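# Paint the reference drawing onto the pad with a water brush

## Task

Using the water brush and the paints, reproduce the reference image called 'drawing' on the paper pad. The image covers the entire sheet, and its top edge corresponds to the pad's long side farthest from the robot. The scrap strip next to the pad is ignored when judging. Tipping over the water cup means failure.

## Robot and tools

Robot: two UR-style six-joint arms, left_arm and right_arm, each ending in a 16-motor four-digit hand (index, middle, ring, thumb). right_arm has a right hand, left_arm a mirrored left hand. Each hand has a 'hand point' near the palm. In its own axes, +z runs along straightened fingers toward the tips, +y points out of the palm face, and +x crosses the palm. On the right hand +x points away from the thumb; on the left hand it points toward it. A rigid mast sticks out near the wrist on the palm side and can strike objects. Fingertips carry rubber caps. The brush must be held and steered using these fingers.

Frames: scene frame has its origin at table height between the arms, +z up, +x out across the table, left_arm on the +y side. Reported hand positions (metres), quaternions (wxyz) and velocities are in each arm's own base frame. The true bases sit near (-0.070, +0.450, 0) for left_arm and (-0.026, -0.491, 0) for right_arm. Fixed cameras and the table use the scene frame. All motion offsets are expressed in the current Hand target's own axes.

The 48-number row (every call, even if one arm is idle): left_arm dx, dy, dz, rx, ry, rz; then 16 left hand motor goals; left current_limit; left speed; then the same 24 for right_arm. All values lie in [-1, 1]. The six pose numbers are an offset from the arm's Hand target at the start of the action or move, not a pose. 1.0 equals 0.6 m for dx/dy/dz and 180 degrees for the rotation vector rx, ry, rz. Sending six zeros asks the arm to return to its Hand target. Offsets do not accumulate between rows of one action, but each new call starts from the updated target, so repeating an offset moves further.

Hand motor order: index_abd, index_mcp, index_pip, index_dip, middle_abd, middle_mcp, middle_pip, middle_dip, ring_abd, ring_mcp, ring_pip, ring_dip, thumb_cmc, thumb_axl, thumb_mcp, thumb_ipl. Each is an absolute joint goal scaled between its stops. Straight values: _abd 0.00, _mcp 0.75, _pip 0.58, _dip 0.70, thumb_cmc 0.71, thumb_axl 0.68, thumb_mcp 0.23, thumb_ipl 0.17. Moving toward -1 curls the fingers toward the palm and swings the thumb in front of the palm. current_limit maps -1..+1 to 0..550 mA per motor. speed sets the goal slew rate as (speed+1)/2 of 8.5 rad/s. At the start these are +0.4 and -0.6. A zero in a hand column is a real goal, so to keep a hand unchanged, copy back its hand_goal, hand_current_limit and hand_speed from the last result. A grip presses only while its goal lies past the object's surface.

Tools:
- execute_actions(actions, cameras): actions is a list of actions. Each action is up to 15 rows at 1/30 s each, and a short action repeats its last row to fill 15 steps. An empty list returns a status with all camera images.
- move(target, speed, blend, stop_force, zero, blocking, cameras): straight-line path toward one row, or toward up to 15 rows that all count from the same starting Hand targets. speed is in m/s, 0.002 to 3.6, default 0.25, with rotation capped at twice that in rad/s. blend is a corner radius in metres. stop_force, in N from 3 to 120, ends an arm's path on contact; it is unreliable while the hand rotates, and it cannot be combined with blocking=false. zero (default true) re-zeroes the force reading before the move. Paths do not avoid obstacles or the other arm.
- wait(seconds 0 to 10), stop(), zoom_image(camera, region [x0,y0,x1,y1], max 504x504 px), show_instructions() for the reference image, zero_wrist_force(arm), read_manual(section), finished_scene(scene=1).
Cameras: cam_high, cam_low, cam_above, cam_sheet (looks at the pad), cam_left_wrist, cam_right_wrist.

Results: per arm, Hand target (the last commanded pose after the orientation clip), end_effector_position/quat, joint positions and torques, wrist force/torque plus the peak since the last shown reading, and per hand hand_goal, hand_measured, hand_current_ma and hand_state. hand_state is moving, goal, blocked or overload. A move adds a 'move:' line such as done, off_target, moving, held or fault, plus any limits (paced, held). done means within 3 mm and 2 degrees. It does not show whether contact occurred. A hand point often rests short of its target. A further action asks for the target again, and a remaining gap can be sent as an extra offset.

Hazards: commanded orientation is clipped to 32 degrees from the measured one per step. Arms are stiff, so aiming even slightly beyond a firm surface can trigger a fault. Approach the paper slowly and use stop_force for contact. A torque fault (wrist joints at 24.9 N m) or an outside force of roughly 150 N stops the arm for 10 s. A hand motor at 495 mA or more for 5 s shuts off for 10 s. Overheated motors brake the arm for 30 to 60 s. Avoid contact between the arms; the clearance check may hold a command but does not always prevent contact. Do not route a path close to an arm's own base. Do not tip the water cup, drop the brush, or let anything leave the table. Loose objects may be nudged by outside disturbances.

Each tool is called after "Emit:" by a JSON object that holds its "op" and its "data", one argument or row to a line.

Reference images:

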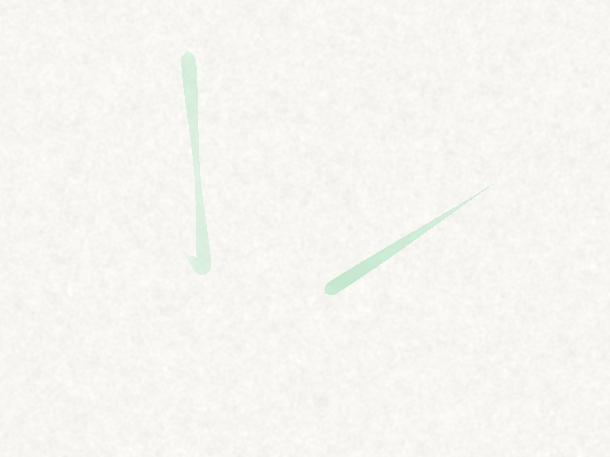

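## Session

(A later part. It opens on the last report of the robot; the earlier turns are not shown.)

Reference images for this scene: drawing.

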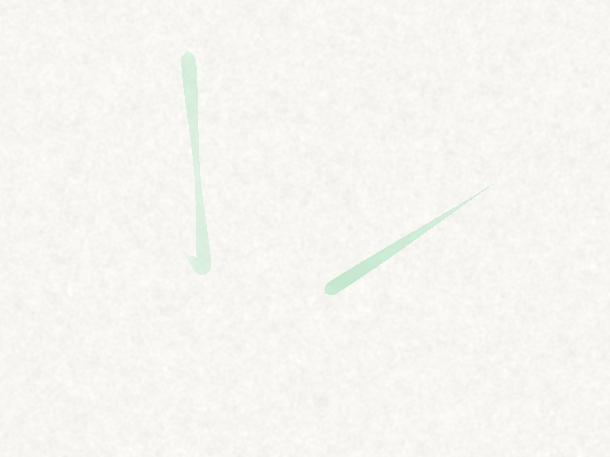

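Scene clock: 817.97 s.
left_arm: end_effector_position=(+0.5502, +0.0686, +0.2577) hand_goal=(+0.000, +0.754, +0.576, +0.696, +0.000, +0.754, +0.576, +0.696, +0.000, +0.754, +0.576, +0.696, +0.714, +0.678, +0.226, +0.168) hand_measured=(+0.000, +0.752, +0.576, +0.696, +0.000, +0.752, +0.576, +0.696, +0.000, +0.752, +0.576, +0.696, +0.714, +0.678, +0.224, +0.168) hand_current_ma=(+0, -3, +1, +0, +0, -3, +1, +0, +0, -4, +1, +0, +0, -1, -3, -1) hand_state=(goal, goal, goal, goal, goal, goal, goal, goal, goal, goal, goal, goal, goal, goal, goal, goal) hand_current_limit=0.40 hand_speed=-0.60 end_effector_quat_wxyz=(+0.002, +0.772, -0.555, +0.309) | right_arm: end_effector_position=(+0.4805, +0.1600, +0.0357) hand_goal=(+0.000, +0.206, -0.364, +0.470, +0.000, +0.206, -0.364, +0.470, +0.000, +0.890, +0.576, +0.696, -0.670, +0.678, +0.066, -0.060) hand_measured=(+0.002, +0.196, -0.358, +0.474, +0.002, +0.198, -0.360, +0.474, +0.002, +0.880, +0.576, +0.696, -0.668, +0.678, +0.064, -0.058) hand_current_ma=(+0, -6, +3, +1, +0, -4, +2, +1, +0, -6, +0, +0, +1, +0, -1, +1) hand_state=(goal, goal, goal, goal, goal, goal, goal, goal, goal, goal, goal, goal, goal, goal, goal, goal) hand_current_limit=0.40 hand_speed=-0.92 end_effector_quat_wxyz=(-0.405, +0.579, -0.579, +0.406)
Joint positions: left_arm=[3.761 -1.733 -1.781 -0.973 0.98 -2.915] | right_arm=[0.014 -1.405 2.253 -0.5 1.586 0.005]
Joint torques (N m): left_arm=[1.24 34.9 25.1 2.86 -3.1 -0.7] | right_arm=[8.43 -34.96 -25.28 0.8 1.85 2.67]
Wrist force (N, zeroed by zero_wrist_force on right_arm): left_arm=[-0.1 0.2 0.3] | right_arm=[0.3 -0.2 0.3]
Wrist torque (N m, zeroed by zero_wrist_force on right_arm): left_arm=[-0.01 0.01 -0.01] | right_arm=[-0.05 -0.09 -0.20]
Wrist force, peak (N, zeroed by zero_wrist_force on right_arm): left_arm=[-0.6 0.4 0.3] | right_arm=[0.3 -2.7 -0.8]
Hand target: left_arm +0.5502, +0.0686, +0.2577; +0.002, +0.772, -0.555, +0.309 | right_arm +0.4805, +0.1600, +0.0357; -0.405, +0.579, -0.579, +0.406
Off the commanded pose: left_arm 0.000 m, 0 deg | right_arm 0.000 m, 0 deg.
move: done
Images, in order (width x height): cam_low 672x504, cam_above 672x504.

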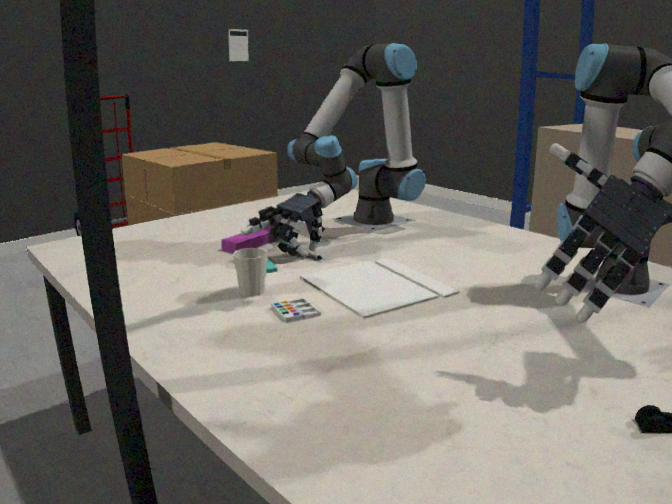

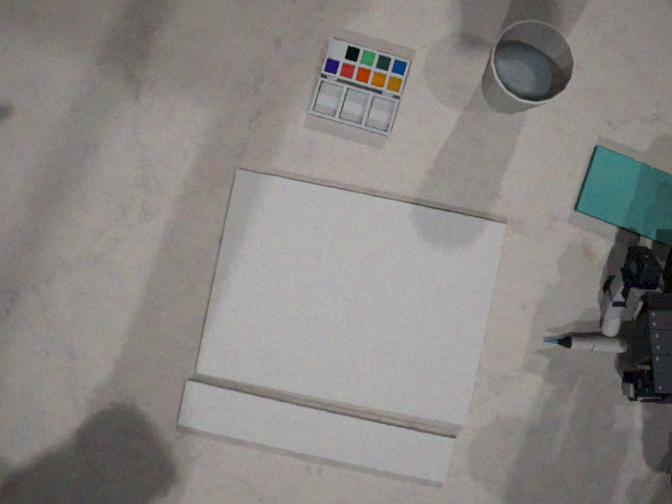

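Emit:
{"op": "move", "data": {
  "target": [0,0,0,0,0,0,0,0.754,0.576,0.696,0,0.754,0.576,0.696,0,0.754,0.576,0.696,0.714,0.678,0.226,0.168,0.4,-0.6,0.026,0,0,0,0,0,0,0.205,-0.365,0.47,0,0.205,-0.365,0.47,0,0.89,0.576,0.696,-0.67,0.678,0.065,-0.06,0.4,-0.92],
  "speed": 0.03,
  "cameras": ["cam_low","cam_above"]
}}

Emit:
{"op": "zoom_image", "data": {
  "camera": "cam_above",
  "region": [520, 220, 672, 420]
}}

Scene clock: 822.10 s.
left_arm: end_effector_position=(+0.5502, +0.0686, +0.2577) hand_goal=(+0.000, +0.754, +0.576, +0.696, +0.000, +0.754, +0.576, +0.696, +0.000, +0.754, +0.576, +0.696, +0.714, +0.678, +0.226, +0.168) hand_measured=(+0.000, +0.752, +0.576, +0.696, +0.000, +0.752, +0.576, +0.696, +0.000, +0.752, +0.576, +0.696, +0.714, +0.678, +0.224, +0.168) hand_current_ma=(+0, -3, +1, +0, +0, -3, +1, +0, +0, -4, +1, +0, +0, -1, -3, -1) hand_state=(goal, goal, goal, goal, goal, goal, goal, goal, goal, goal, goal, goal, goal, goal, goal, goal) hand_current_limit=0.40 hand_speed=-0.60 end_effector_quat_wxyz=(+0.002, +0.772, -0.555, +0.309) | right_arm: end_effector_position=(+0.4805, +0.1444, +0.0357) hand_goal=(+0.000, +0.206, -0.364, +0.470, +0.000, +0.206, -0.364, +0.470, +0.000, +0.890, +0.576, +0.696, -0.670, +0.678, +0.066, -0.060) hand_measured=(+0.002, +0.196, -0.358, +0.474, +0.002, +0.198, -0.360, +0.474, +0.002, +0.880, +0.576, +0.696, -0.668, +0.678, +0.064, -0.058) hand_current_ma=(+0, -6, +3, +1, +0, -4, +2, +1, +0, -6, +0, +0, +1, +0, -1, +1) hand_state=(goal, goal, goal, goal, goal, goal, goal, goal, goal, goal, goal, goal, goal, goal, goal, goal) hand_current_limit=0.40 hand_speed=-0.92 end_effector_quat_wxyz=(-0.405, +0.579, -0.579, +0.406)
Joint positions: left_arm=[3.761 -1.733 -1.781 -0.973 0.98 -2.915] | right_arm=[-0.039 -1.419 2.27 -0.503 1.536 -0.014]
Joint torques (N m): left_arm=[-1.47 36.04 26.08 3.18 -3.17 -0.71] | right_arm=[-11.83 -33.99 -5.46 -2.31 -2.33 -3]
Wrist force (N, zeroed by zero_wrist_force on right_arm): left_arm=[-0.3 0.0 0.4] | right_arm=[0.1 -0.3 0.5]
Wrist torque (N m, zeroed by zero_wrist_force on right_arm): left_arm=[-0.04 0.05 -0.03] | right_arm=[-0.11 -0.04 -0.01]
Wrist force, peak (N, zeroed by zero_wrist_force on right_arm): left_arm=[-0.6 0.5 0.0] | right_arm=[0.2 -0.6 0.8]
Hand target: left_arm +0.5502, +0.0686, +0.2577; +0.002, +0.772, -0.555, +0.309 | right_arm +0.4805, +0.1444, +0.0357; -0.405, +0.579, -0.579, +0.406
Off the commanded pose: left_arm 0.000 m, 0 deg | right_arm 0.000 m, 0 deg.
move: done
Images, in order (width x height): cam_low 672x504, cam_above 672x504.

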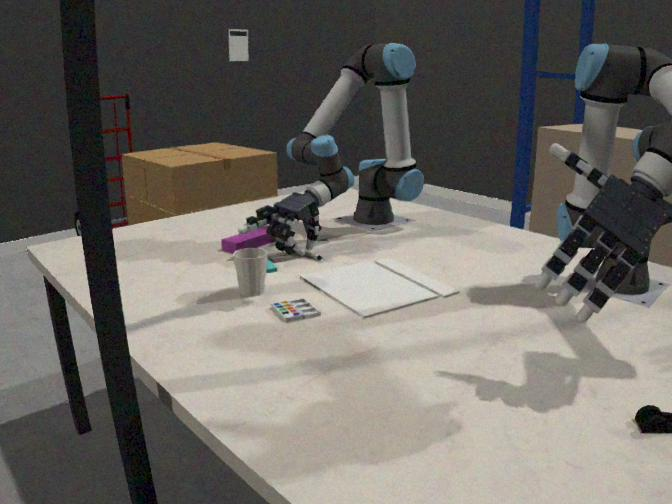

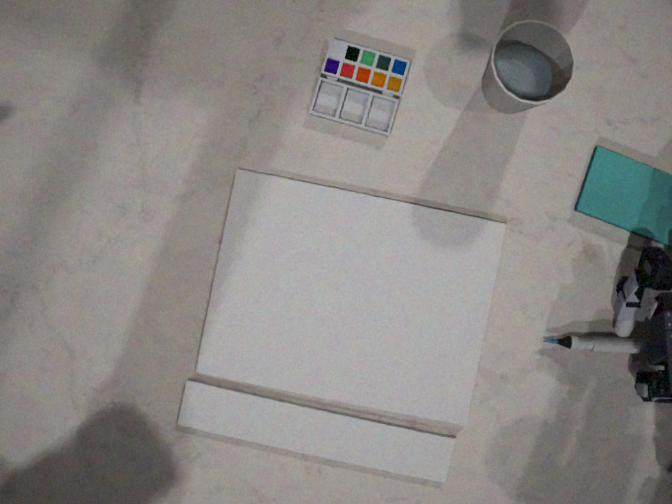

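Scaled by 2.520.

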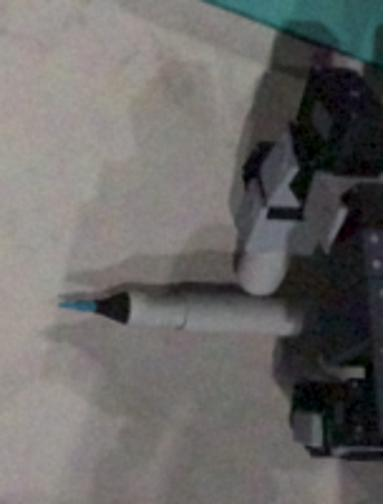

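Emit:
{"op": "move", "data": {
  "target": [0,0,0,0,0,0,0,0.754,0.576,0.696,0,0.754,0.576,0.696,0,0.754,0.576,0.696,0.714,0.678,0.226,0.168,0.4,-0.6,0,0.0008,0.0003,0,0,0,0,0.085,-0.375,0.47,0,0.085,-0.375,0.47,0,0.89,0.576,0.696,-0.67,0.678,-0.14,-0.08,0.4,-0.92],
  "speed": 0.01,
  "cameras": ["cam_low","cam_above"]
}}

Emit:
{"op": "zoom_image", "data": {
  "camera": "cam_above",
  "region": [520, 220, 672, 420]
}}

Scene clock: 826.50 s.
left_arm: end_effector_position=(+0.5502, +0.0686, +0.2577) hand_goal=(+0.000, +0.754, +0.576, +0.696, +0.000, +0.754, +0.576, +0.696, +0.000, +0.754, +0.576, +0.696, +0.714, +0.678, +0.226, +0.168) hand_measured=(+0.000, +0.752, +0.576, +0.696, +0.000, +0.752, +0.576, +0.696, +0.000, +0.752, +0.576, +0.696, +0.714, +0.678, +0.224, +0.168) hand_current_ma=(+0, -3, +1, +0, +0, -3, +1, +0, +0, -4, +1, +0, +0, -1, -3, -1) hand_state=(goal, goal, goal, goal, goal, goal, goal, goal, goal, goal, goal, goal, goal, goal, goal, goal) hand_current_limit=0.40 hand_speed=-0.60 end_effector_quat_wxyz=(+0.002, +0.772, -0.555, +0.309) | right_arm: end_effector_position=(+0.4805, +0.1444, +0.0352) hand_goal=(+0.000, +0.086, -0.374, +0.470, +0.000, +0.086, -0.374, +0.470, +0.000, +0.890, +0.576, +0.696, -0.670, +0.678, -0.140, -0.080) hand_measured=(+0.002, +0.146, -0.366, +0.470, +0.002, +0.142, -0.366, +0.472, +0.002, +0.880, +0.576, +0.696, -0.666, +0.678, +0.036, -0.060) hand_current_ma=(+0, +113, +3, +0, +0, +96, +4, +0, +0, -6, +0, +0, +1, +0, +382, +28) hand_state=(goal, blocked, goal, goal, goal, blocked, goal, goal, goal, goal, goal, goal, goal, goal, blocked, goal) hand_current_limit=0.40 hand_speed=-0.92 end_effector_quat_wxyz=(-0.405, +0.579, -0.579, +0.406)
Joint positions: left_arm=[3.761 -1.733 -1.781 -0.973 0.98 -2.915] | right_arm=[-0.039 -1.418 2.271 -0.505 1.535 -0.014]
Joint torques (N m): left_arm=[0.6 35.8 26.53 2.86 -3.04 -0.97] | right_arm=[-11.75 -5.93 -2.84 -1.38 -2.45 -3.07]
Wrist force (N, zeroed by zero_wrist_force on right_arm): left_arm=[-0.5 0.3 0.1] | right_arm=[0.1 -6.7 -1.1]
Wrist torque (N m, zeroed by zero_wrist_force on right_arm): left_arm=[0.02 0.07 -0.05] | right_arm=[-0.37 -0.02 -0.03]
Wrist force, peak (N, zeroed by zero_wrist_force on right_arm): left_arm=[-0.3 0.3 0.6] | right_arm=[0.1 -6.7 -1.1]
Hand target: left_arm +0.5502, +0.0686, +0.2577; +0.002, +0.772, -0.555, +0.309 | right_arm +0.4805, +0.1444, +0.0352; -0.405, +0.579, -0.579, +0.406
Off the commanded pose: left_arm 0.000 m, 0 deg | right_arm 0.000 m, 0 deg.
move: done
Images, in order (width x height): cam_low 672x504, cam_above 672x504.

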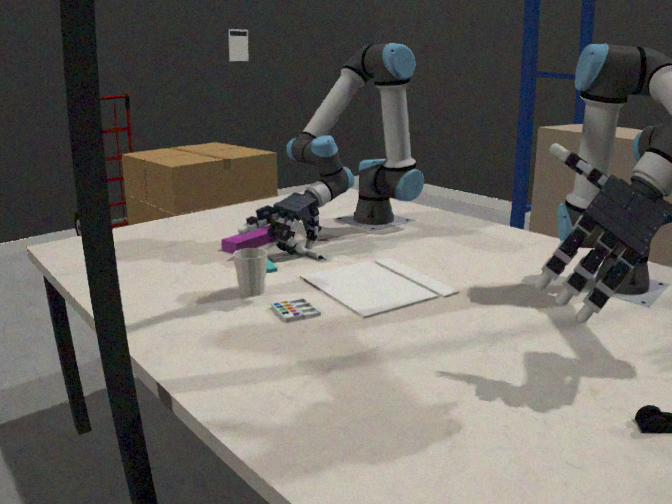

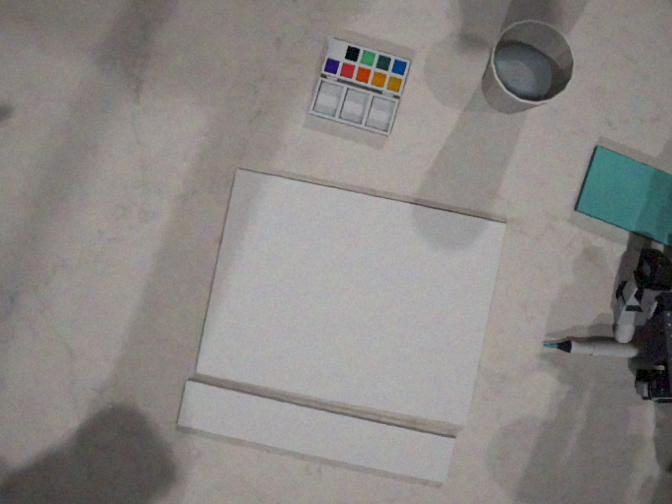

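Scaled by 2.520.

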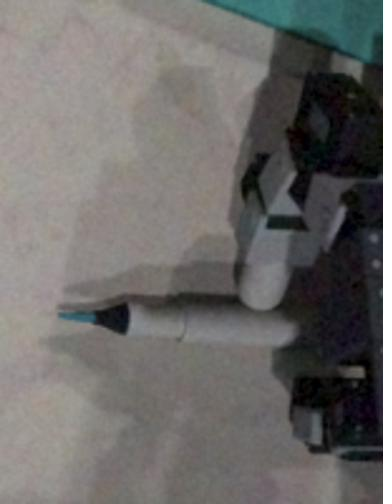

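Emit:
{"op": "move", "data": {
  "target": [0,0,0,0,0,0,0,0.754,0.576,0.696,0,0.754,0.576,0.696,0,0.754,0.576,0.696,0.714,0.678,0.226,0.168,0.4,-0.6,0,-0.0314,-0.0114,0,0,0,0,0.085,-0.375,0.47,0,0.085,-0.375,0.47,0,0.89,0.576,0.696,-0.67,0.678,-0.14,-0.08,0.4,-0.92],
  "speed": 0.03,
  "cameras": ["cam_low","cam_above","cam_right_wrist"]
}}

Emit:
{"op": "zoom_image", "data": {
  "camera": "cam_low",
  "region": [230, 180, 350, 280]
}}

Emit:
{"op": "zoom_image", "data": {
  "camera": "cam_above",
  "region": [520, 220, 672, 420]
}}

Scene clock: 831.93 s.
left_arm: end_effector_position=(+0.5502, +0.0686, +0.2577) hand_goal=(+0.000, +0.754, +0.576, +0.696, +0.000, +0.754, +0.576, +0.696, +0.000, +0.754, +0.576, +0.696, +0.714, +0.678, +0.226, +0.168) hand_measured=(+0.000, +0.752, +0.576, +0.696, +0.000, +0.752, +0.576, +0.696, +0.000, +0.752, +0.576, +0.696, +0.714, +0.678, +0.224, +0.168) hand_current_ma=(+0, -3, +1, +0, +0, -3, +1, +0, +0, -4, +1, +0, +0, -1, -3, -1) hand_state=(goal, goal, goal, goal, goal, goal, goal, goal, goal, goal, goal, goal, goal, goal, goal, goal) hand_current_limit=0.40 hand_speed=-0.60 end_effector_quat_wxyz=(+0.002, +0.772, -0.555, +0.309) | right_arm: end_effector_position=(+0.4805, +0.1444, +0.0552) hand_goal=(+0.000, +0.086, -0.374, +0.470, +0.000, +0.086, -0.374, +0.470, +0.000, +0.890, +0.576, +0.696, -0.670, +0.678, -0.140, -0.080) hand_measured=(+0.002, +0.146, -0.354, +0.476, +0.002, +0.140, -0.358, +0.478, +0.002, +0.880, +0.576, +0.696, -0.666, +0.678, +0.028, -0.056) hand_current_ma=(+0, +113, +17, +3, +0, +95, +11, +3, +0, -6, +0, +0, +2, +0, +385, +38) hand_state=(goal, blocked, blocked, goal, goal, blocked, goal, goal, goal, goal, goal, goal, goal, goal, blocked, blocked) hand_current_limit=0.40 hand_speed=-0.92 end_effector_quat_wxyz=(-0.405, +0.579, -0.579, +0.406)
Joint positions: left_arm=[3.761 -1.733 -1.781 -0.973 0.98 -2.915] | right_arm=[-0.039 -1.462 2.25 -0.439 1.535 -0.014]
Joint torques (N m): left_arm=[-0.57 34.22 25.76 3 -3.28 -0.64] | right_arm=[5.21 -33.29 -26.57 0.75 1.83 -0.87]
Wrist force (N, zeroed by zero_wrist_force on right_arm): left_arm=[0.0 0.2 0.2] | right_arm=[0.1 0.2 0.6]
Wrist torque (N m, zeroed by zero_wrist_force on right_arm): left_arm=[-0.01 0.01 -0.01] | right_arm=[-0.06 -0.04 -0.01]
Wrist force, peak (N, zeroed by zero_wrist_force on right_arm): left_arm=[-0.2 0.6 0.3] | right_arm=[0.3 -7.5 -1.5]
Hand target: left_arm +0.5502, +0.0686, +0.2577; +0.002, +0.772, -0.555, +0.309 | right_arm +0.4805, +0.1444, +0.0552; -0.405, +0.579, -0.579, +0.406
Off the commanded pose: left_arm 0.000 m, 0 deg | right_arm 0.000 m, 0 deg.
move: done
camera_calibration:
cam_right_wrist: T_world_to_cam=[[-0.201569, 0.821129, -0.533964, 0.0402329], [-0.509411, 0.377738, 0.773185, 0.0927474], [0.836583, 0.427857, 0.342151, -0.358883], [0, 0, 0, 1]] pos_world=[0.355592, 0.0854802, 0.0725645]
Images, in order (width x height): cam_low 672x504, cam_above 672x504, cam_right_wrist 616x616.

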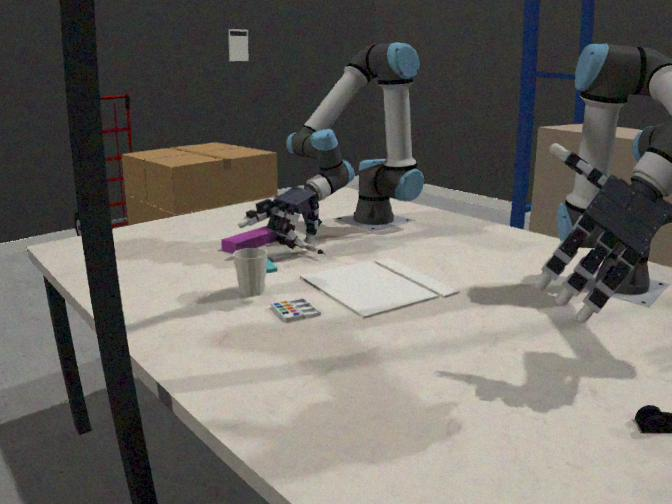

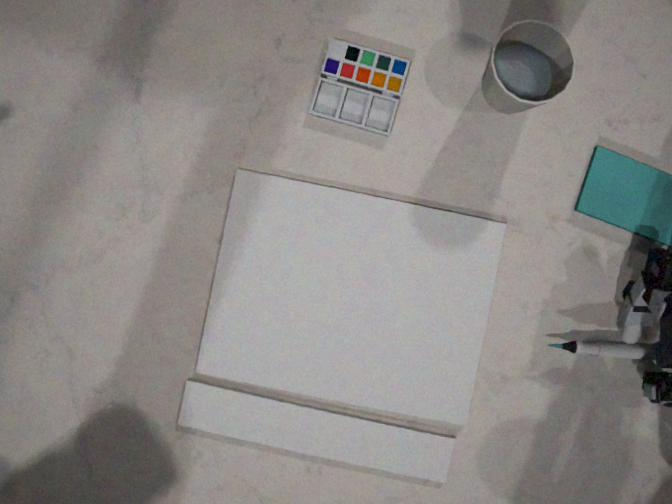

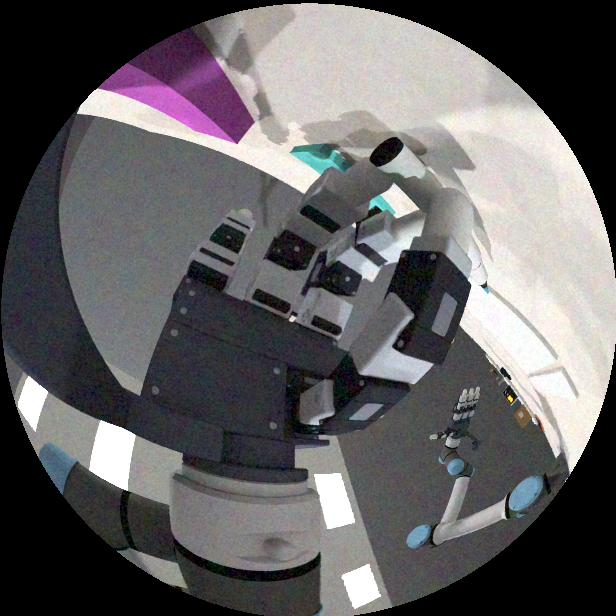

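Scaled by 4.200.

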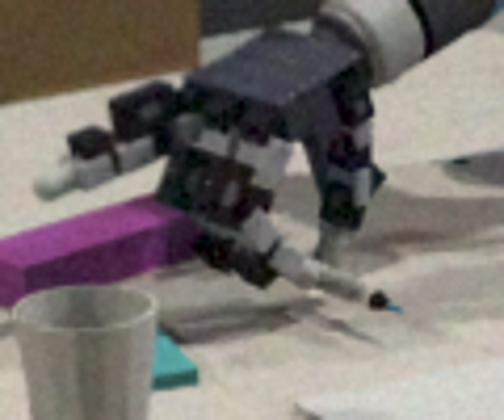

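Scaled by 2.520.

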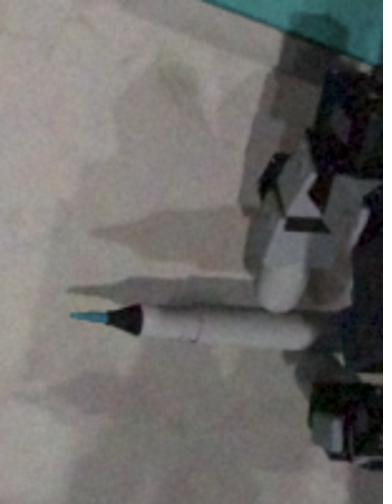

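Emit:
{"op": "move", "data": {
  "target": [0,0,0,0,0,0,0,0.754,0.576,0.696,0,0.754,0.576,0.696,0,0.754,0.576,0.696,0.714,0.678,0.226,0.168,0.4,-0.6,-0.2593,-0.4232,-0.0306,0.1053,-0.2474,-0.0436,0,0.085,-0.375,0.47,0,0.085,-0.375,0.47,0,0.89,0.576,0.696,-0.67,0.678,-0.14,-0.08,0.4,-0.92],
  "speed": 0.25
}}

Emit:
{"op": "move", "data": {
  "target": [0,0,0,0,0,0,0,0.754,0.576,0.696,0,0.754,0.576,0.696,0,0.754,0.576,0.696,0.714,0.678,0.226,0.168,0.4,-0.6,-0.0589,-0.1,0.1768,0,0,-0.5,0,0.085,-0.375,0.47,0,0.085,-0.375,0.47,0,0.89,0.576,0.696,-0.67,0.678,-0.14,-0.08,0.4,-0.92],
  "speed": 0.3,
  "cameras": ["cam_low","cam_high","cam_above"]
}}

Emit:
{"op": "zoom_image", "data": {
  "camera": "cam_low",
  "region": [280, 120, 350, 195]
}}

Emit:
{"op": "zoom_image", "data": {
  "camera": "cam_high",
  "region": [265, 65, 330, 130]
}}

Emit:
{"op": "zoom_image", "data": {
  "camera": "cam_above",
  "region": [480, 80, 640, 200]
}}

Scene clock: 847.33 s.
left_arm: end_effector_position=(+0.5502, +0.0686, +0.2577) hand_goal=(+0.000, +0.754, +0.576, +0.696, +0.000, +0.754, +0.576, +0.696, +0.000, +0.754, +0.576, +0.696, +0.714, +0.678, +0.226, +0.168) hand_measured=(+0.000, +0.752, +0.576, +0.696, +0.000, +0.752, +0.576, +0.696, +0.000, +0.752, +0.576, +0.696, +0.714, +0.678, +0.224, +0.168) hand_current_ma=(+0, -3, +1, +0, +0, -3, +1, +0, +0, -4, +1, +0, +0, -1, -3, -1) hand_state=(goal, goal, goal, goal, goal, goal, goal, goal, goal, goal, goal, goal, goal, goal, goal, goal) hand_current_limit=0.40 hand_speed=-0.60 end_effector_quat_wxyz=(+0.002, +0.772, -0.555, +0.309) | right_arm: end_effector_position=(+0.5500, +0.3000, +0.3000) hand_goal=(+0.000, +0.086, -0.374, +0.470, +0.000, +0.086, -0.374, +0.470, +0.000, +0.890, +0.576, +0.696, -0.670, +0.678, -0.140, -0.080) hand_measured=(+0.002, +0.146, -0.354, +0.476, +0.002, +0.140, -0.358, +0.478, +0.002, +0.880, +0.576, +0.696, -0.666, +0.678, +0.028, -0.056) hand_current_ma=(+0, +113, +18, +3, +0, +95, +11, +3, +0, -6, +0, +0, +2, +0, +385, +38) hand_state=(goal, blocked, blocked, goal, goal, blocked, goal, goal, goal, goal, goal, goal, goal, goal, blocked, blocked) hand_current_limit=0.40 hand_speed=-0.92 end_effector_quat_wxyz=(+0.653, -0.653, +0.271, -0.271)
Joint positions: left_arm=[3.761 -1.733 -1.781 -0.973 0.98 -2.915] | right_arm=[-0.029 -1.521 1.785 -0.264 0.758 -0.001]
Joint torques (N m): left_arm=[-0.48 36.14 24.75 3 -3.32 -0.78] | right_arm=[10.56 -11.25 -32.66 0.32 -2.53 2.93]
Wrist force (N, zeroed by zero_wrist_force on right_arm): left_arm=[-0.1 0.2 -0.2] | right_arm=[0.5 -0.4 -0.5]
Wrist torque (N m, zeroed by zero_wrist_force on right_arm): left_arm=[0.03 0.00 0.00] | right_arm=[-0.15 -0.03 -0.19]
Wrist force, peak (N, zeroed by zero_wrist_force on right_arm): left_arm=[-0.8 0.3 -0.1] | right_arm=[0.4 -1.6 -0.3]
Hand target: left_arm +0.5502, +0.0686, +0.2577; +0.002, +0.772, -0.555, +0.309 | right_arm +0.5500, +0.3001, +0.3001; +0.653, -0.653, +0.271, -0.271
Off the commanded pose: left_arm 0.000 m, 0 deg | right_arm 0.000 m, 0 deg.
move: done

Scene clock: 850.57 s.
left_arm: end_effector_position=(+0.5502, +0.0686, +0.2577) hand_goal=(+0.000, +0.754, +0.576, +0.696, +0.000, +0.754, +0.576, +0.696, +0.000, +0.754, +0.576, +0.696, +0.714, +0.678, +0.226, +0.168) hand_measured=(+0.000, +0.752, +0.576, +0.696, +0.000, +0.752, +0.576, +0.696, +0.000, +0.752, +0.576, +0.696, +0.714, +0.678, +0.224, +0.168) hand_current_ma=(+0, -3, +1, +0, +0, -3, +1, +0, +0, -4, +1, +0, +0, -1, -3, -1) hand_state=(goal, goal, goal, goal, goal, goal, goal, goal, goal, goal, goal, goal, goal, goal, goal, goal) hand_current_limit=0.40 hand_speed=-0.60 end_effector_quat_wxyz=(+0.002, +0.772, -0.555, +0.309) | right_arm: end_effector_position=(+0.6001, +0.4000, +0.3600) hand_goal=(+0.000, +0.086, -0.374, +0.470, +0.000, +0.086, -0.374, +0.470, +0.000, +0.890, +0.576, +0.696, -0.670, +0.678, -0.140, -0.080) hand_measured=(+0.002, +0.146, -0.354, +0.476, +0.002, +0.140, -0.358, +0.478, +0.002, +0.886, +0.576, +0.696, -0.664, +0.678, +0.028, -0.056) hand_current_ma=(+0, +113, +18, +3, +0, +93, +11, +3, +0, -1, +0, +0, +3, +0, +385, +39) hand_state=(goal, blocked, blocked, goal, goal, blocked, goal, goal, goal, goal, goal, goal, goal, goal, blocked, blocked) hand_current_limit=0.40 hand_speed=-0.92 end_effector_quat_wxyz=(-0.270, +0.653, +0.271, +0.654)
Joint positions: left_arm=[3.761 -1.733 -1.781 -0.973 0.98 -2.915] | right_arm=[0.387 -1.376 1.627 -0.251 1.174 -1.572]
Joint torques (N m): left_arm=[-0.23 35.47 26.25 2.95 -3.43 -0.91] | right_arm=[10.57 -18.24 -33 -3 2.65 -3.09]
Wrist force (N, zeroed by zero_wrist_force on right_arm): left_arm=[-0.3 0.0 0.4] | right_arm=[0.1 0.2 -1.4]
Wrist torque (N m, zeroed by zero_wrist_force on right_arm): left_arm=[-0.03 0.05 -0.03] | right_arm=[0.20 -0.12 0.16]
Wrist force, peak (N, zeroed by zero_wrist_force on right_arm): left_arm=[-0.6 0.1 0.3] | right_arm=[0.3 0.0 -1.8]
Hand target: left_arm +0.5502, +0.0686, +0.2577; +0.002, +0.772, -0.555, +0.309 | right_arm +0.6001, +0.4000, +0.3600; -0.270, +0.653, +0.271, +0.654
Off the commanded pose: left_arm 0.000 m, 0 deg | right_arm 0.000 m, 0 deg.
move: done
Images, in order (width x height): cam_high 672x504, cam_low 672x504, cam_above 672x504.

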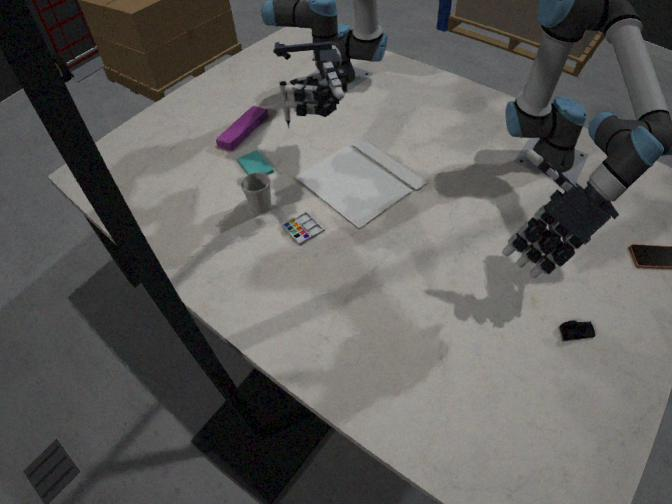

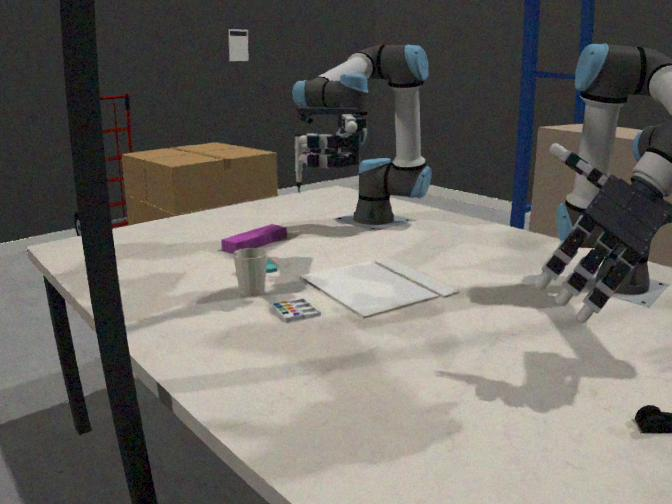

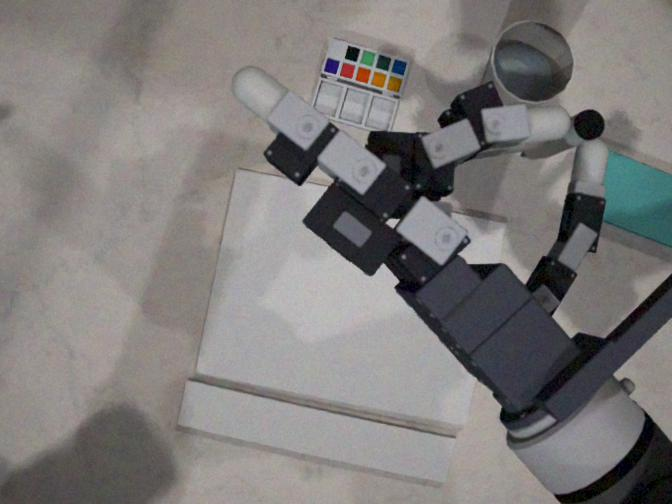

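Scaled by 6.720.

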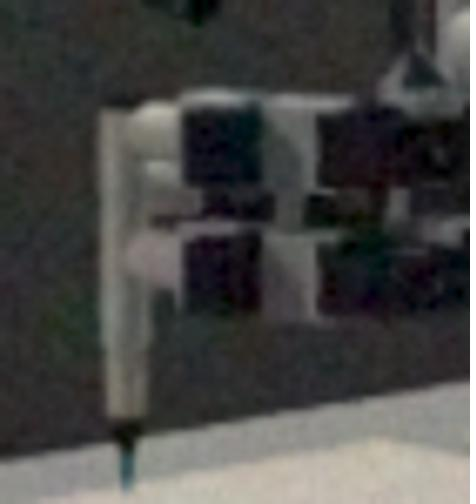

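Scaled by 7.754.

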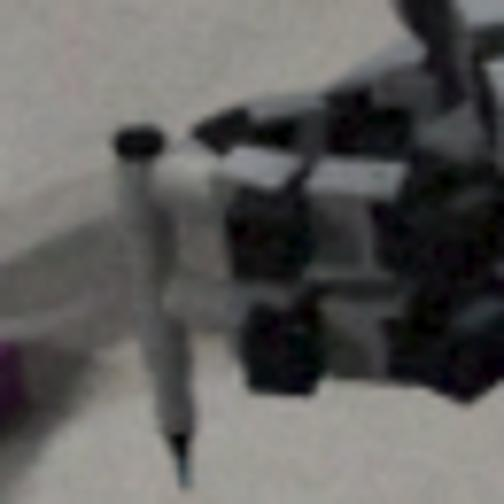

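Scaled by 3.150.

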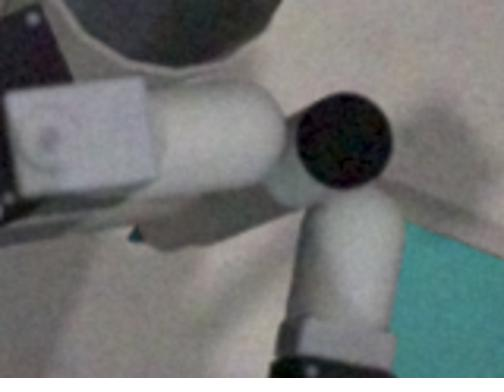

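Emit:
{"op": "move", "data": {
  "target": [0,0,0,0,0,0,0,0.754,0.576,0.696,0,0.754,0.576,0.696,0,0.754,0.576,0.696,0.714,0.678,0.226,0.168,0.4,-0.6,-0.15,0.1998,0.0896,0,0,0,0,0.085,-0.375,0.47,0,0.085,-0.375,0.47,0,0.89,0.576,0.696,-0.67,0.678,-0.14,-0.08,0.4,-0.92],
  "speed": 0.2,
  "cameras": ["cam_low","cam_high","cam_above"]
}}

Emit:
{"op": "zoom_image", "data": {
  "camera": "cam_low",
  "region": [200, 180, 330, 310]
}}

Emit:
{"op": "zoom_image", "data": {
  "camera": "cam_high",
  "region": [200, 110, 330, 240]
}}

Emit:
{"op": "zoom_image", "data": {
  "camera": "cam_above",
  "region": [470, 0, 630, 120]
}}

Scene clock: 862.67 s.
left_arm: end_effector_position=(+0.5502, +0.0686, +0.2577) hand_goal=(+0.000, +0.754, +0.576, +0.696, +0.000, +0.754, +0.576, +0.696, +0.000, +0.754, +0.576, +0.696, +0.714, +0.678, +0.226, +0.168) hand_measured=(+0.000, +0.752, +0.576, +0.696, +0.000, +0.752, +0.576, +0.696, +0.000, +0.752, +0.576, +0.696, +0.714, +0.678, +0.224, +0.168) hand_current_ma=(+0, -3, +1, +0, +0, -3, +1, +0, +0, -4, +1, +0, +0, -1, -3, -1) hand_state=(goal, goal, goal, goal, goal, goal, goal, goal, goal, goal, goal, goal, goal, goal, goal, goal) hand_current_limit=0.40 hand_speed=-0.60 end_effector_quat_wxyz=(+0.002, +0.772, -0.555, +0.309) | right_arm: end_effector_position=(+0.7228, +0.3531, +0.2702) hand_goal=(+0.000, +0.086, -0.374, +0.470, +0.000, +0.086, -0.374, +0.470, +0.000, +0.890, +0.576, +0.696, -0.670, +0.678, -0.140, -0.080) hand_measured=(+0.002, +0.146, -0.354, +0.476, +0.002, +0.140, -0.358, +0.478, +0.002, +0.888, +0.576, +0.696, -0.664, +0.678, +0.026, -0.056) hand_current_ma=(+0, +113, +18, +3, +0, +93, +11, +3, +0, +0, +0, +0, +3, +0, +385, +39) hand_state=(goal, blocked, blocked, goal, goal, blocked, goal, goal, goal, goal, goal, goal, goal, goal, blocked, blocked) hand_current_limit=0.40 hand_speed=-0.92 end_effector_quat_wxyz=(-0.270, +0.653, +0.271, +0.654)
Joint positions: left_arm=[3.761 -1.733 -1.781 -0.973 0.98 -2.915] | right_arm=[0.225 -1.126 1.529 -0.403 1.011 -1.572]
Joint torques (N m): left_arm=[-1.67 34.46 26.99 3.07 -3.3 -0.78] | right_arm=[-12.11 -27.58 -32.26 -3.3 -2.53 2.64]
Wrist force (N, zeroed by zero_wrist_force on right_arm): left_arm=[-0.2 0.2 0.1] | right_arm=[0.3 0.1 -1.5]
Wrist torque (N m, zeroed by zero_wrist_force on right_arm): left_arm=[0.01 0.02 -0.02] | right_arm=[0.26 -0.19 0.17]
Wrist force, peak (N, zeroed by zero_wrist_force on right_arm): left_arm=[-0.4 0.2 0.5] | right_arm=[0.9 -0.6 -1.9]
Hand target: left_arm +0.5502, +0.0686, +0.2577; +0.002, +0.772, -0.555, +0.309 | right_arm +0.7229, +0.3531, +0.2702; -0.270, +0.653, +0.271, +0.654
Off the commanded pose: left_arm 0.000 m, 0 deg | right_arm 0.000 m, 0 deg.
move: done
Images, in order (width x height): cam_high 672x504, cam_low 672x504, cam_above 672x504.

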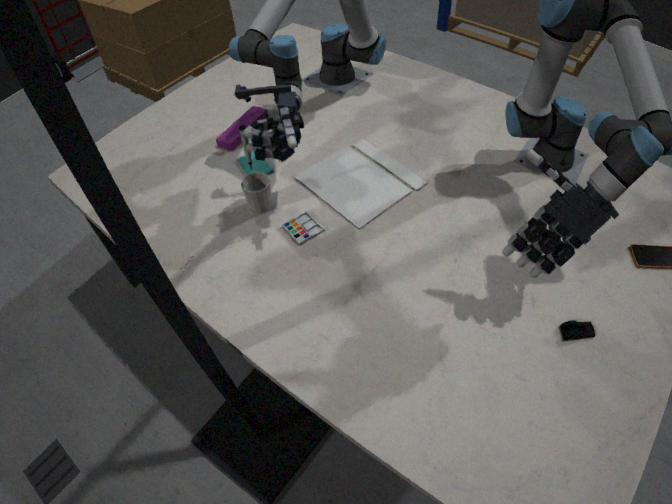

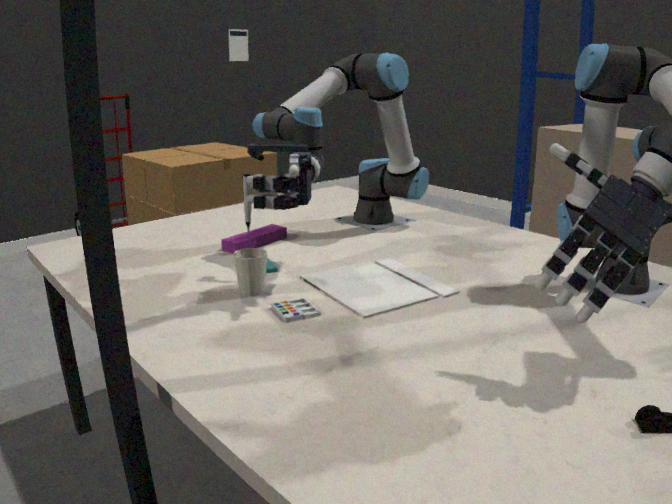

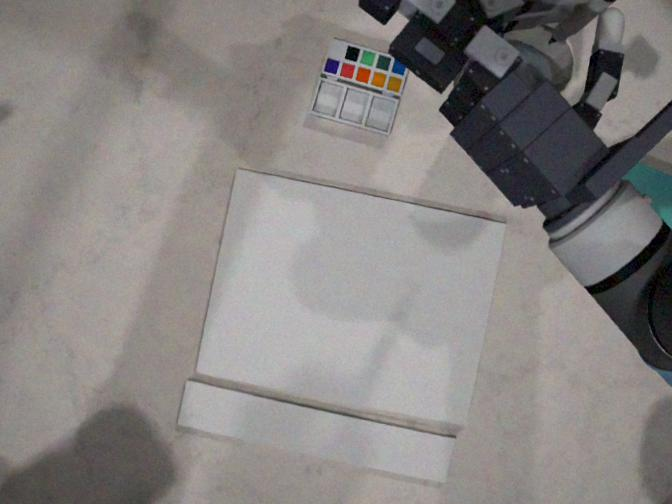

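Scaled by 3.877.

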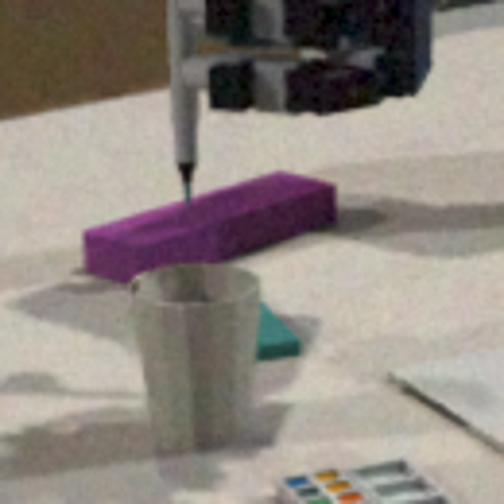

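Scaled by 3.877.

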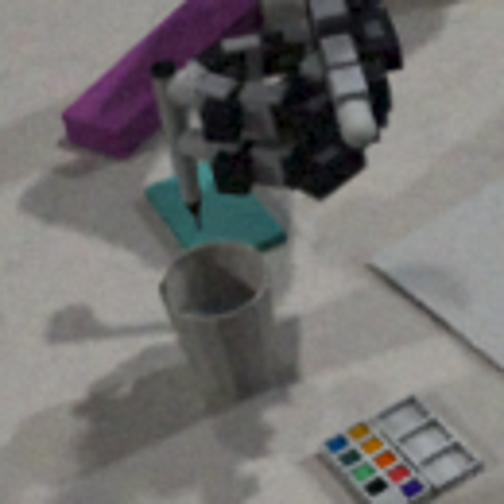

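Scaled by 3.150.

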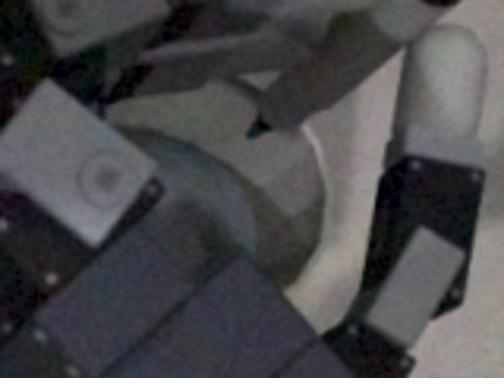

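Emit:
{"op": "move", "data": {
  "target": [0,0,0,0,0,0,0,0.754,0.576,0.696,0,0.754,0.576,0.696,0,0.754,0.576,0.696,0.714,0.678,0.226,0.168,0.4,-0.6,-0.2003,-0.001,0,0,0,0,0,0.085,-0.375,0.47,0,0.085,-0.375,0.47,0,0.89,0.576,0.696,-0.67,0.678,-0.14,-0.08,0.4,-0.92],
  "speed": 0.06,
  "stop_force": 5,
  "cameras": ["cam_low","cam_high"]
}}

Emit:
{"op": "zoom_image", "data": {
  "camera": "cam_low",
  "region": [200, 200, 330, 310]
}}

Emit:
{"op": "zoom_image", "data": {
  "camera": "cam_high",
  "region": [200, 120, 330, 230]
}}

Scene clock: 882.60 s.
left_arm: end_effector_position=(+0.5502, +0.0686, +0.2577) hand_goal=(+0.000, +0.754, +0.576, +0.696, +0.000, +0.754, +0.576, +0.696, +0.000, +0.754, +0.576, +0.696, +0.714, +0.678, +0.226, +0.168) hand_measured=(+0.000, +0.752, +0.576, +0.696, +0.000, +0.752, +0.576, +0.696, +0.000, +0.752, +0.576, +0.696, +0.714, +0.678, +0.224, +0.168) hand_current_ma=(+0, -3, +1, +0, +0, -3, +1, +0, +0, -4, +1, +0, +0, -1, -3, -1) hand_state=(goal, goal, goal, goal, goal, goal, goal, goal, goal, goal, goal, goal, goal, goal, goal, goal) hand_current_limit=0.40 hand_speed=-0.60 end_effector_quat_wxyz=(+0.002, +0.772, -0.555, +0.309) | right_arm: end_effector_position=(+0.7226, +0.3535, +0.1500) hand_goal=(+0.000, +0.086, -0.374, +0.470, +0.000, +0.086, -0.374, +0.470, +0.000, +0.890, +0.576, +0.696, -0.670, +0.678, -0.140, -0.080) hand_measured=(+0.002, +0.146, -0.354, +0.476, +0.002, +0.140, -0.358, +0.478, +0.002, +0.888, +0.576, +0.696, -0.664, +0.678, +0.026, -0.056) hand_current_ma=(+0, +113, +18, +3, +0, +93, +11, +3, +0, +0, +0, +0, +3, +0, +385, +39) hand_state=(goal, blocked, blocked, goal, goal, blocked, goal, goal, goal, goal, goal, goal, goal, goal, blocked, blocked) hand_current_limit=0.40 hand_speed=-0.92 end_effector_quat_wxyz=(-0.270, +0.653, +0.271, +0.654)
Joint positions: left_arm=[3.761 -1.733 -1.781 -0.973 0.98 -2.915] | right_arm=[0.225 -0.982 1.652 -0.67 1.012 -1.572]
Joint torques (N m): left_arm=[0.69 35.97 26.32 3.08 -3.25 -0.83] | right_arm=[10.49 -30.26 -9.28 -3.35 2.69 2.68]
Wrist force (N, zeroed by zero_wrist_force on right_arm): left_arm=[-0.3 0.0 0.0] | right_arm=[0.2 0.0 -1.8]
Wrist torque (N m, zeroed by zero_wrist_force on right_arm): left_arm=[-0.01 0.03 -0.02] | right_arm=[0.26 -0.15 0.16]
Wrist force, peak (N, zeroed by zero_wrist_force on right_arm): left_arm=[-0.6 0.6 -0.2] | right_arm=[1.1 0.3 -1.7]
Hand target: left_arm +0.5502, +0.0686, +0.2577; +0.002, +0.772, -0.555, +0.309 | right_arm +0.7226, +0.3535, +0.1500; -0.270, +0.653, +0.271, +0.654
Off the commanded pose: left_arm 0.000 m, 0 deg | right_arm 0.000 m, 0 deg.
move: done
Images, in order (width x height): cam_high 672x504, cam_low 672x504.

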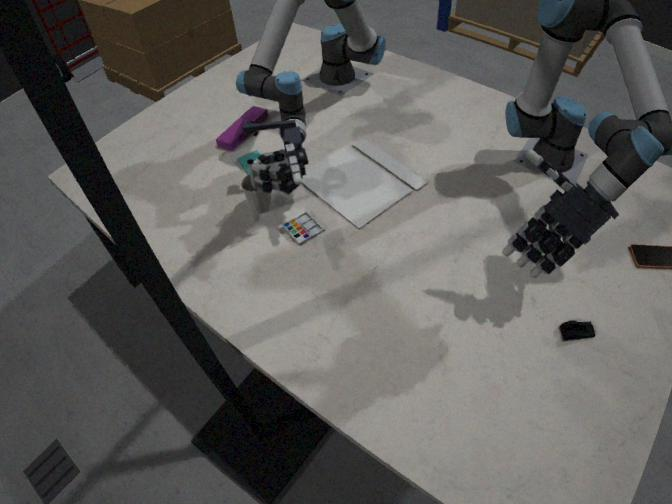

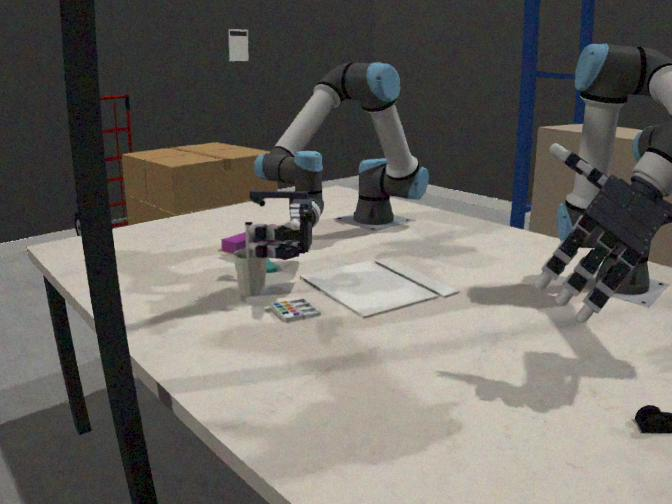

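Scaled by 3.877.

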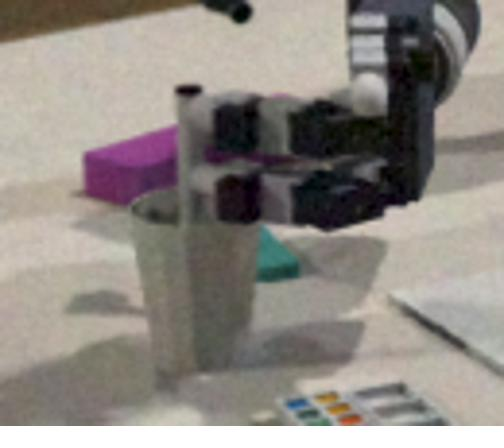

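Scaled by 3.877.

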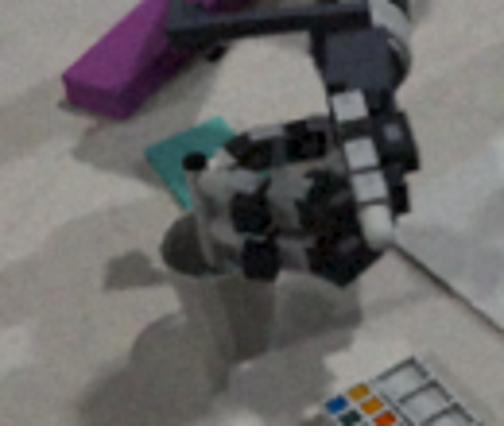

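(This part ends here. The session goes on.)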